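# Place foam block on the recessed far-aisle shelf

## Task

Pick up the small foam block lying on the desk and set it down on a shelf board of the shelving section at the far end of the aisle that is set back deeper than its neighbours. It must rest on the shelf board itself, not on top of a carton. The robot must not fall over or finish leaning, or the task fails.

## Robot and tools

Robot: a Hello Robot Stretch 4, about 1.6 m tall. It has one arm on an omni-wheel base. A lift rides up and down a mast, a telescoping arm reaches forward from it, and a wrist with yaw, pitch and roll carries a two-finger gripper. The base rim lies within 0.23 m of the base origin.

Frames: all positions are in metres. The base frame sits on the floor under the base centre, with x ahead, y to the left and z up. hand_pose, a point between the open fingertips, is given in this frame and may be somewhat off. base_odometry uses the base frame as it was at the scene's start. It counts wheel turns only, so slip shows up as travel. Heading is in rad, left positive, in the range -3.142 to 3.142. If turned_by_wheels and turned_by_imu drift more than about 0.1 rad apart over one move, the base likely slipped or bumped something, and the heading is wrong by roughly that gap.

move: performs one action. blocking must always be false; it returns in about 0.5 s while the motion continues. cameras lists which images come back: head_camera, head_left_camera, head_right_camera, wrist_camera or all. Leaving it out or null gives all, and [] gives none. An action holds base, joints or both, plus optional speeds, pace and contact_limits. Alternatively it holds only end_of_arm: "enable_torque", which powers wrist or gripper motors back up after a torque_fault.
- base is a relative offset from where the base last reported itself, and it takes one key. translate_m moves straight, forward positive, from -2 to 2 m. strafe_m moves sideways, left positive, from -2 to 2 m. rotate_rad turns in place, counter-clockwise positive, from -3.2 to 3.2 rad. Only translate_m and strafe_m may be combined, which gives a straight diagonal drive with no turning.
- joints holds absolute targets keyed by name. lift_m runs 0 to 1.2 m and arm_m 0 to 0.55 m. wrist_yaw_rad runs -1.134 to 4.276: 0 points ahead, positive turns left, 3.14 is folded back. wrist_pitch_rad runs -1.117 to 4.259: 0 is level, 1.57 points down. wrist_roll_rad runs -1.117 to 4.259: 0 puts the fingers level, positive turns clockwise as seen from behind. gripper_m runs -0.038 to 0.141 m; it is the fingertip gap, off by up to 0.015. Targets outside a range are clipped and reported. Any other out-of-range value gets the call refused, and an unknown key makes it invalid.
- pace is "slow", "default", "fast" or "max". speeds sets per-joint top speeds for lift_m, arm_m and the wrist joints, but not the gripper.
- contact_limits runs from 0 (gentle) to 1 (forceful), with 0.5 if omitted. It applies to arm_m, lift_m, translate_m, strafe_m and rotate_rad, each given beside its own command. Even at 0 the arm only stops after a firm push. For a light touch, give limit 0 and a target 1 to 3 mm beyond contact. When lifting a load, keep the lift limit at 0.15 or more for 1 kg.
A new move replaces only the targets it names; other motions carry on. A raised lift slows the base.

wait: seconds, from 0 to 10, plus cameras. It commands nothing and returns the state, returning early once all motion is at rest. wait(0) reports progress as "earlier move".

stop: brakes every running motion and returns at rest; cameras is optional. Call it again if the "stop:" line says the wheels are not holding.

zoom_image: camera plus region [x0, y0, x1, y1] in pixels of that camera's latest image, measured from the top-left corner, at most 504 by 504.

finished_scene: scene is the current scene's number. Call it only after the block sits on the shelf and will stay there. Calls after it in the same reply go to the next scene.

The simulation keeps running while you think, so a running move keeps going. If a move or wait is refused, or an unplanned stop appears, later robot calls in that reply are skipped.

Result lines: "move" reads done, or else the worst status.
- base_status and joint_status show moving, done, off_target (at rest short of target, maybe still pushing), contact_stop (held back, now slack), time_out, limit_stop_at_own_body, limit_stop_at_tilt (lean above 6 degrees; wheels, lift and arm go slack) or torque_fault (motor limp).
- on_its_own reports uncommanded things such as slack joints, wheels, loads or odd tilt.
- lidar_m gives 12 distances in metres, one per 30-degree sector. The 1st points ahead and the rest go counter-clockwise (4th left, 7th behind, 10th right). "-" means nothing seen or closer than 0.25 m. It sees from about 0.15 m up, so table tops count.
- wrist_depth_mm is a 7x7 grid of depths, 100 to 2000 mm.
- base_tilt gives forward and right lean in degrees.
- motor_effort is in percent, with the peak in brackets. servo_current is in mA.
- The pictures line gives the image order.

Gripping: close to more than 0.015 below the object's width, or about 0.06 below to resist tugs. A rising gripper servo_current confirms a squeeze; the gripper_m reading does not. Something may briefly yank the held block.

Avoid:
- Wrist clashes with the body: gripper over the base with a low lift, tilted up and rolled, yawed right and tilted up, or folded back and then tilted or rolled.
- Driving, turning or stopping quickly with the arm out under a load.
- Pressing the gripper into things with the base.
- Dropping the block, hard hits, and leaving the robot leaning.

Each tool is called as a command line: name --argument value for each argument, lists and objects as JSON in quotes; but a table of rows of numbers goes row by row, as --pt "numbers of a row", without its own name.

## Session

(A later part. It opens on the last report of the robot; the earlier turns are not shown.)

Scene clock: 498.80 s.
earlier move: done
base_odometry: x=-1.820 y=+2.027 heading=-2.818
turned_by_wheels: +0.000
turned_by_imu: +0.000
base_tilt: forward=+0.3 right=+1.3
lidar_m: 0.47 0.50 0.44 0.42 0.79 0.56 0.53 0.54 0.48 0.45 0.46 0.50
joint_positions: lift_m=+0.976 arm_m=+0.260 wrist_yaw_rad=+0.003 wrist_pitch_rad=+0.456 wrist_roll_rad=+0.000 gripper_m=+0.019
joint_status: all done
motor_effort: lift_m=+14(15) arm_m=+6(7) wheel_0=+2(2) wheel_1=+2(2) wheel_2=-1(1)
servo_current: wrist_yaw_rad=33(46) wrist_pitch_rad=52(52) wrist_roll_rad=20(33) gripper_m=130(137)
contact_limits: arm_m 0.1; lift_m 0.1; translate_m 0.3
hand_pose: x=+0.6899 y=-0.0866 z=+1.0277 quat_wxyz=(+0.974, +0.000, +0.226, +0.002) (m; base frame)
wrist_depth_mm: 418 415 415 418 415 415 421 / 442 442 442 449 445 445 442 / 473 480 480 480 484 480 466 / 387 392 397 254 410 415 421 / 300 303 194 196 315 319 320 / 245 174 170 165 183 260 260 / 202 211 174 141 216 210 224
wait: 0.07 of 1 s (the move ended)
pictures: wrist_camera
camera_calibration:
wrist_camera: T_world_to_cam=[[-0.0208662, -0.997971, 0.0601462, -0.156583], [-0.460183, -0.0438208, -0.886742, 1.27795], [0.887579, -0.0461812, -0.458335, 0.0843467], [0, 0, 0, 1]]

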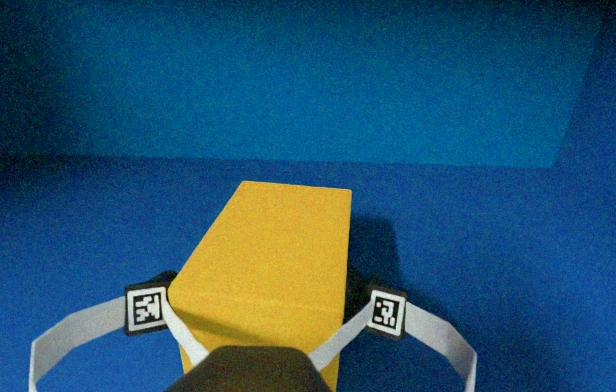

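move --joints '{"lift_m": 0.971}' --speeds '{"lift_m": 0.03}' --contact_limits '{"lift_m": 0.05}' --blocking false --cameras '[]'

wait --seconds 1 --cameras '["wrist_camera"]'

move --joints '{"lift_m": 0.966}' --speeds '{"lift_m": 0.03}' --contact_limits '{"lift_m": 0.05}' --blocking false --cameras '[]'

wait --seconds 1 --cameras '["wrist_camera"]'

Scene clock: 509.90 s.
move: moving
turned_by_wheels: +0.000
turned_by_imu: -0.001
joint_status: lift_m moving
motor_effort: lift_m=+14(15) arm_m=+6(6) wheel_0=+2(2) wheel_1=+1(2) wheel_2=-1(1)
contact_limits: arm_m 0.1; lift_m 0.05; translate_m 0.3
pictures: none

Scene clock: 509.97 s.
earlier move: done
turned_by_wheels: +0.000
turned_by_imu: +0.000
joint_status: all done
motor_effort: lift_m=+14(15) arm_m=+6(6) wheel_0=+2(2) wheel_1=+1(2) wheel_2=-1(1)
contact_limits: arm_m 0.1; lift_m 0.05; translate_m 0.3
wait: 0.07 of 1 s (the move ended)
pictures: wrist_camera
camera_calibration:
wrist_camera: T_world_to_cam=[[-0.0208662, -0.997971, 0.0601463, -0.156283], [-0.460183, -0.0438208, -0.886742, 1.27352], [0.887579, -0.0461812, -0.458335, 0.0820542], [0, 0, 0, 1]]

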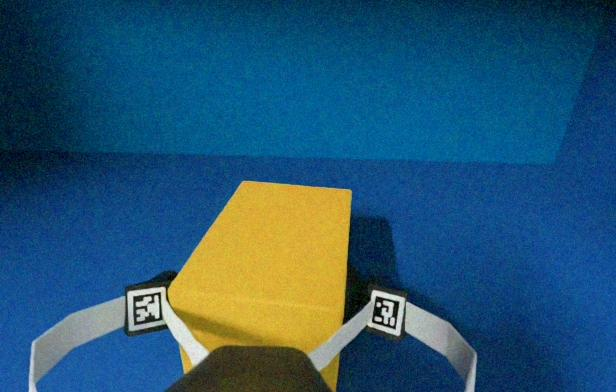

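Scene clock: 510.47 s.
move: moving
turned_by_wheels: +0.000
turned_by_imu: +0.000
joint_status: lift_m moving
motor_effort: lift_m=+13(15) arm_m=+6(7) wheel_0=+2(2) wheel_1=+1(2) wheel_2=-1(1)
contact_limits: arm_m 0.1; lift_m 0.05; translate_m 0.3
pictures: none

Scene clock: 510.53 s.
earlier move: done
base_odometry: x=-1.820 y=+2.027 heading=-2.818
turned_by_wheels: +0.000
turned_by_imu: +0.000
base_tilt: forward=+0.5 right=+1.3
lidar_m: 0.48 0.50 0.45 0.45 0.78 0.57 0.52 0.56 0.47 0.46 0.49 0.48
joint_positions: lift_m=+0.966 arm_m=+0.260 wrist_yaw_rad=+0.003 wrist_pitch_rad=+0.456 wrist_roll_rad=+0.000 gripper_m=+0.019
joint_status: all done
motor_effort: lift_m=+13(15) arm_m=+6(7) wheel_0=+2(2) wheel_1=+2(2) wheel_2=-1(1)
servo_current: wrist_yaw_rad=39(46) wrist_pitch_rad=33(52) wrist_roll_rad=26(33) gripper_m=124(137)
contact_limits: arm_m 0.1; lift_m 0.05; translate_m 0.3
hand_pose: x=+0.6899 y=-0.0866 z=+1.0177 quat_wxyz=(+0.974, +0.000, +0.226, +0.002) (m; base frame)
wrist_depth_mm: 418 415 418 418 418 415 424 / 442 442 445 445 445 445 439 / 469 469 477 473 480 473 469 / 370 375 359 253 394 399 404 / 286 293 194 196 303 304 309 / 234 174 169 165 186 247 248 / 192 200 174 141 206 200 213
wait: 0.07 of 1 s (the move ended)
pictures: wrist_camera
camera_calibration:
wrist_camera: T_world_to_cam=[[-0.020866, -0.997971, 0.0601465, -0.155985], [-0.460183, -0.0438211, -0.886742, 1.26913], [0.887579, -0.0461812, -0.458335, 0.0797856], [0, 0, 0, 1]]

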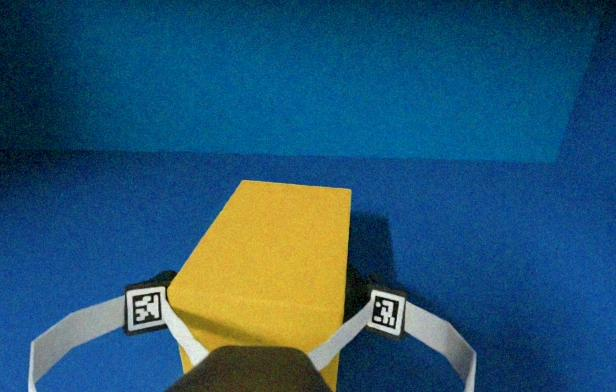

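move --joints '{"lift_m": 0.961}' --speeds '{"lift_m": 0.03}' --contact_limits '{"lift_m": 0.05}' --blocking false --cameras '[]'

wait --seconds 1 --cameras '["wrist_camera"]'

move --joints '{"lift_m": 0.956}' --speeds '{"lift_m": 0.03}' --contact_limits '{"lift_m": 0.05}' --blocking false --cameras '[]'

wait --seconds 1 --cameras '["wrist_camera", "head_camera"]'

Scene clock: 523.80 s.
move: moving
turned_by_wheels: +0.000
turned_by_imu: -0.001
joint_status: lift_m moving
motor_effort: lift_m=+13(13) arm_m=+6(6) wheel_0=+2(2) wheel_1=+2(2) wheel_2=-1(1)
contact_limits: arm_m 0.1; lift_m 0.05; translate_m 0.3
pictures: none

Scene clock: 523.87 s.
earlier move: done
turned_by_wheels: +0.000
turned_by_imu: +0.000
joint_status: all done
motor_effort: lift_m=+12(13) arm_m=+6(6) wheel_0=+2(2) wheel_1=+2(2) wheel_2=-1(1)
contact_limits: arm_m 0.1; lift_m 0.05; translate_m 0.3
wait: 0.07 of 1 s (the move ended)
pictures: wrist_camera
camera_calibration:
wrist_camera: T_world_to_cam=[[-0.0208661, -0.997971, 0.0601464, -0.15569], [-0.460183, -0.043821, -0.886742, 1.26478], [0.887579, -0.0461812, -0.458335, 0.077538], [0, 0, 0, 1]]

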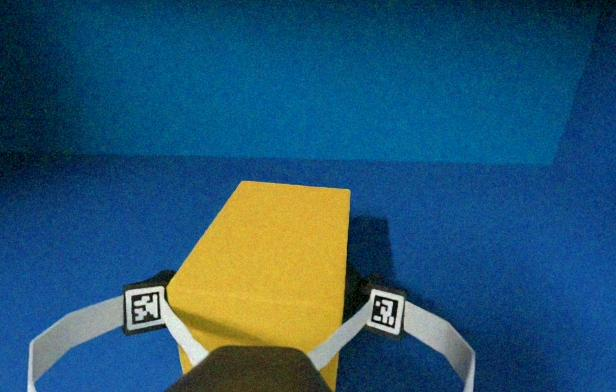

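Scene clock: 524.37 s.
move: moving
turned_by_wheels: +0.000
turned_by_imu: +0.000
joint_status: lift_m moving
motor_effort: lift_m=+10(12) arm_m=+6(6) wheel_0=+2(2) wheel_1=+1(2) wheel_2=-1(1)
contact_limits: arm_m 0.1; lift_m 0.05; translate_m 0.3
pictures: none

Scene clock: 524.43 s.
earlier move: done
base_odometry: x=-1.820 y=+2.027 heading=-2.818
turned_by_wheels: +0.000
turned_by_imu: +0.000
base_tilt: forward=+0.5 right=+1.3
lidar_m: 0.48 0.51 0.45 0.44 0.78 0.55 0.53 0.55 0.47 0.46 0.49 0.52
joint_positions: lift_m=+0.957 arm_m=+0.260 wrist_yaw_rad=+0.003 wrist_pitch_rad=+0.454 wrist_roll_rad=+0.000 gripper_m=+0.019
joint_status: all done
motor_effort: lift_m=+10(12) arm_m=+6(6) wheel_0=+2(2) wheel_1=+1(2) wheel_2=-1(1)
servo_current: wrist_yaw_rad=39(46) wrist_pitch_rad=33(59) wrist_roll_rad=26(33) gripper_m=124(124)
contact_limits: arm_m 0.1; lift_m 0.05; translate_m 0.3
hand_pose: x=+0.6901 y=-0.0866 z=+1.0083 quat_wxyz=(+0.974, +0.000, +0.225, +0.002) (m; base frame)
wrist_depth_mm: 415 418 415 421 421 418 427 / 439 445 442 445 449 449 445 / 466 473 473 477 477 484 469 / 375 379 364 253 402 407 410 / 287 291 191 194 303 306 309 / 231 173 167 165 185 247 247 / 188 199 175 169 204 191 212
wait: 0.07 of 1 s (the move ended)
pictures: head_camera, wrist_camera
camera_calibration:
wrist_camera: T_world_to_cam=[[-0.0209515, -0.997972, 0.0601121, -0.155323], [-0.458924, -0.0438169, -0.887394, 1.26069], [0.888228, -0.0461791, -0.457075, 0.0736076], [0, 0, 0, 1]]

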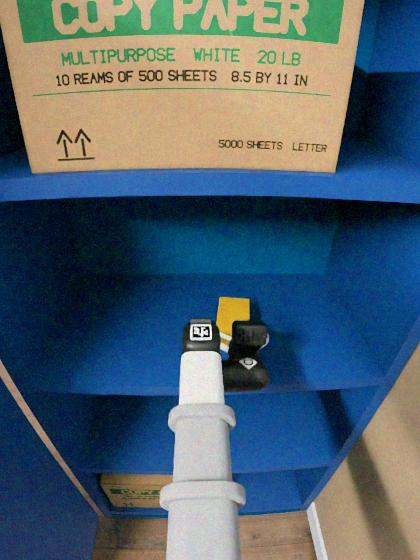

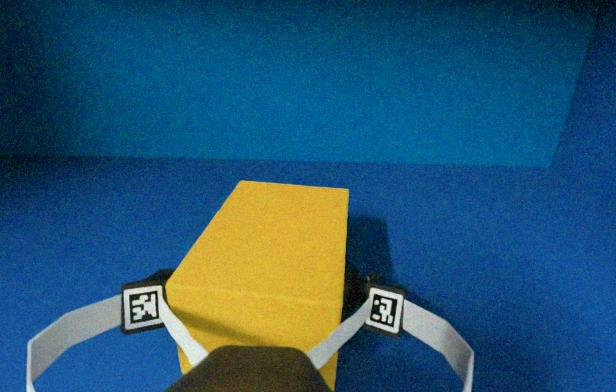

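move --joints '{"lift_m": 0.961}' --speeds '{"lift_m": 0.03}' --blocking false --cameras '[]'

wait --seconds 1 --cameras '[]'

move --joints '{"gripper_m": 0.14}' --blocking false --cameras '[]'

wait --seconds 3

Scene clock: 534.13 s.
move: moving
turned_by_wheels: +0.000
turned_by_imu: -0.001
joint_status: lift_m moving
motor_effort: lift_m=+23(23) arm_m=+6(6) wheel_0=+2(2) wheel_1=+1(2) wheel_2=-1(1)
contact_limits: arm_m 0.1; translate_m 0.3
pictures: none

Scene clock: 534.20 s.
earlier move: done
turned_by_wheels: +0.000
turned_by_imu: +0.000
joint_status: all done
motor_effort: lift_m=+23(23) arm_m=+6(6) wheel_0=+2(2) wheel_1=+2(2) wheel_2=-1(1)
contact_limits: arm_m 0.1; translate_m 0.3
wait: 0.07 of 1 s (the move ended)
pictures: none

Scene clock: 534.70 s.
move: moving
turned_by_wheels: +0.000
turned_by_imu: +0.000
joint_status: gripper_m moving
motor_effort: lift_m=+22(23) arm_m=+6(6) wheel_0=+2(2) wheel_1=+2(2) wheel_2=-1(1)
contact_limits: arm_m 0.1; translate_m 0.3
pictures: none

Scene clock: 536.33 s.
earlier move: done
base_odometry: x=-1.820 y=+2.027 heading=-2.818
turned_by_wheels: +0.000
turned_by_imu: +0.000
base_tilt: forward=+0.3 right=+1.5
lidar_m: 0.47 0.50 0.44 0.44 0.77 0.54 0.52 0.55 0.49 0.44 0.48 0.49
joint_positions: lift_m=+0.961 arm_m=+0.260 wrist_yaw_rad=+0.003 wrist_pitch_rad=+0.454 wrist_roll_rad=+0.000 gripper_m=+0.140
joint_status: all done
motor_effort: lift_m=+21(23) arm_m=+6(6) wheel_0=+2(2) wheel_1=+1(2) wheel_2=-1(1)
servo_current: wrist_yaw_rad=39(46) wrist_pitch_rad=39(52) wrist_roll_rad=26(39) gripper_m=39(111)
contact_limits: arm_m 0.1; translate_m 0.3
hand_pose: x=+0.6901 y=-0.0866 z=+1.0125 quat_wxyz=(+0.974, +0.000, +0.225, +0.002) (m; base frame)
wrist_depth_mm: 421 418 415 418 415 418 418 / 449 445 449 452 445 445 445 / 466 473 473 473 477 477 473 / 359 366 351 243 384 394 399 / 278 283 189 196 294 298 304 / 227 198 191 185 202 242 242 / 196 194 202 194 200 208 210
wait: 1.63 of 3 s (the move ended)
pictures: head_camera, head_left_camera, head_right_camera, wrist_camera
camera_calibration:
wrist_camera: T_world_to_cam=[[-0.0209743, -0.997972, 0.0601029, -0.15555], [-0.458589, -0.0438157, -0.887568, 1.2644], [0.888401, -0.0461786, -0.45674, 0.0750209], [0, 0, 0, 1]]

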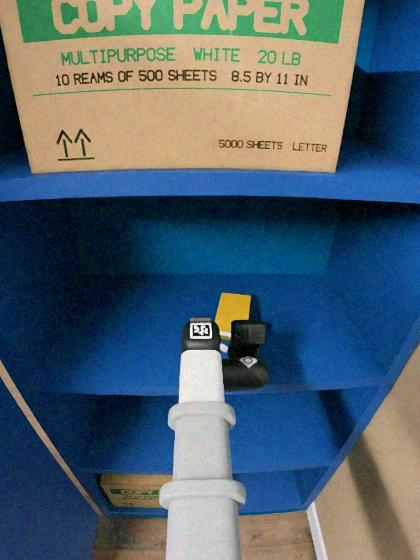

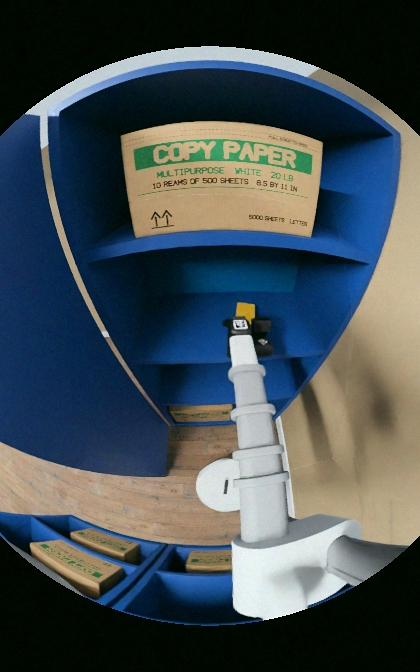

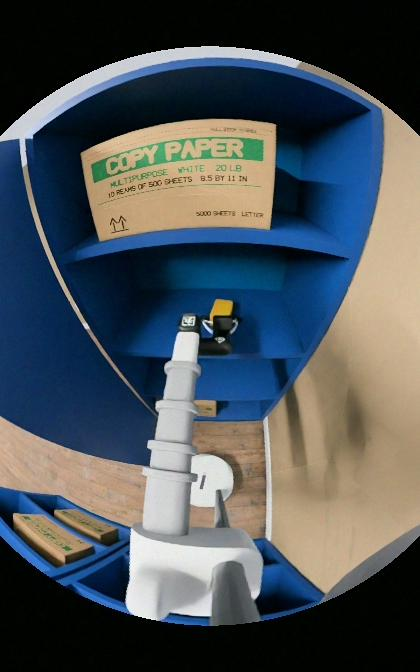

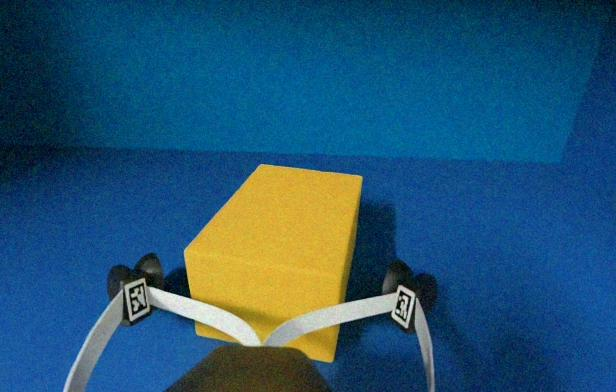

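move --joints '{"arm_m": 0.05}' --speeds '{"arm_m": 0.2}' --blocking false --cameras '[]'

wait --seconds 3 --cameras '["head_camera", "head_right_camera", "wrist_camera"]'

Scene clock: 542.47 s.
move: moving
turned_by_wheels: +0.000
turned_by_imu: -0.001
joint_status: arm_m moving
motor_effort: lift_m=+21(21) arm_m=-6(9) wheel_0=+2(2) wheel_1=+1(2) wheel_2=-1(1)
contact_limits: translate_m 0.3
pictures: none

Scene clock: 543.80 s.
earlier move: done
base_odometry: x=-1.820 y=+2.027 heading=-2.818
turned_by_wheels: +0.000
turned_by_imu: +0.000
base_tilt: forward=+0.1 right=+1.5
lidar_m: 0.47 0.51 0.45 0.42 0.79 0.56 0.54 0.53 0.50 0.44 0.46 0.51
joint_positions: lift_m=+0.961 arm_m=+0.050 wrist_yaw_rad=+0.003 wrist_pitch_rad=+0.456 wrist_roll_rad=+0.000 gripper_m=+0.140
joint_status: all done
motor_effort: lift_m=+21(21) arm_m=-6(10) wheel_0=+2(2) wheel_1=+2(2) wheel_2=-1(1)
servo_current: wrist_yaw_rad=39(46) wrist_pitch_rad=46(59) wrist_roll_rad=26(33) gripper_m=46(52)
contact_limits: translate_m 0.3
hand_pose: x=+0.4804 y=-0.0866 z=+1.0122 quat_wxyz=(+0.974, +0.000, +0.226, +0.002) (m; base frame)
wrist_depth_mm: 609 609 609 615 615 621 480 / 647 647 654 654 654 661 480 / 455 433 389 377 - - 455 / 357 362 366 375 379 389 394 / 277 282 285 290 293 297 300 / 277 191 274 276 198 279 427 / 707 715 750 - 741 741 469
wait: 1.33 of 3 s (the move ended)
pictures: head_camera, head_right_camera, wrist_camera
camera_calibration:
wrist_camera: T_world_to_cam=[[-0.0209088, -0.997971, 0.0601381, -0.16], [-0.459883, -0.0438096, -0.886898, 1.16782], [0.887733, -0.0462004, -0.458034, 0.262816], [0, 0, 0, 1]]

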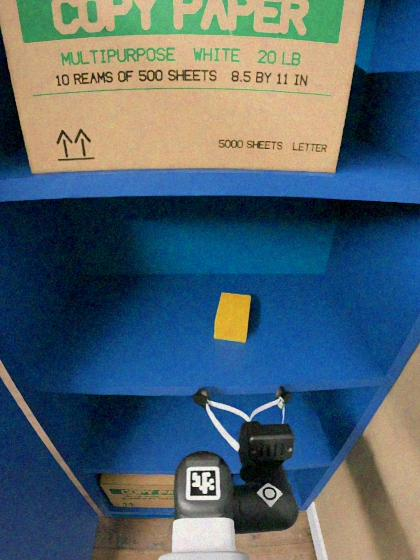

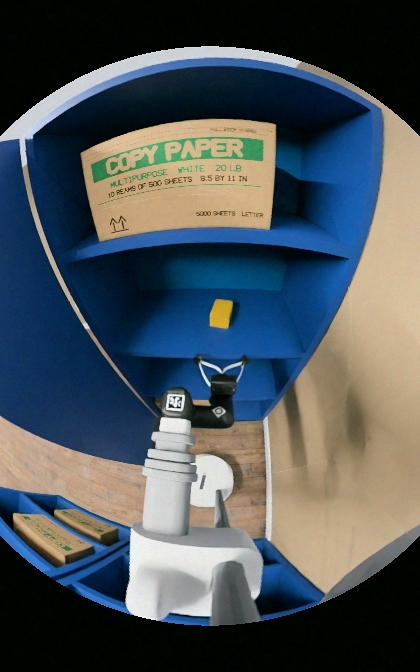

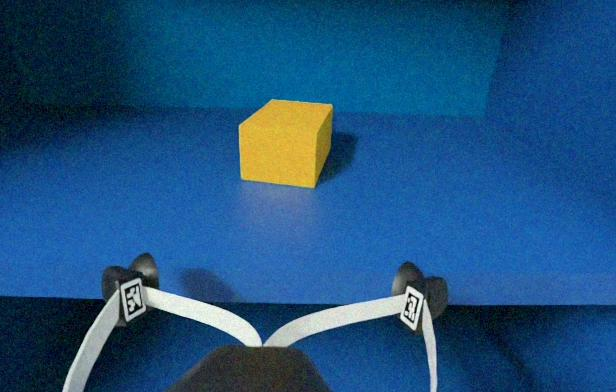

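finished_scene --scene 1

The scene is finished: the task was done.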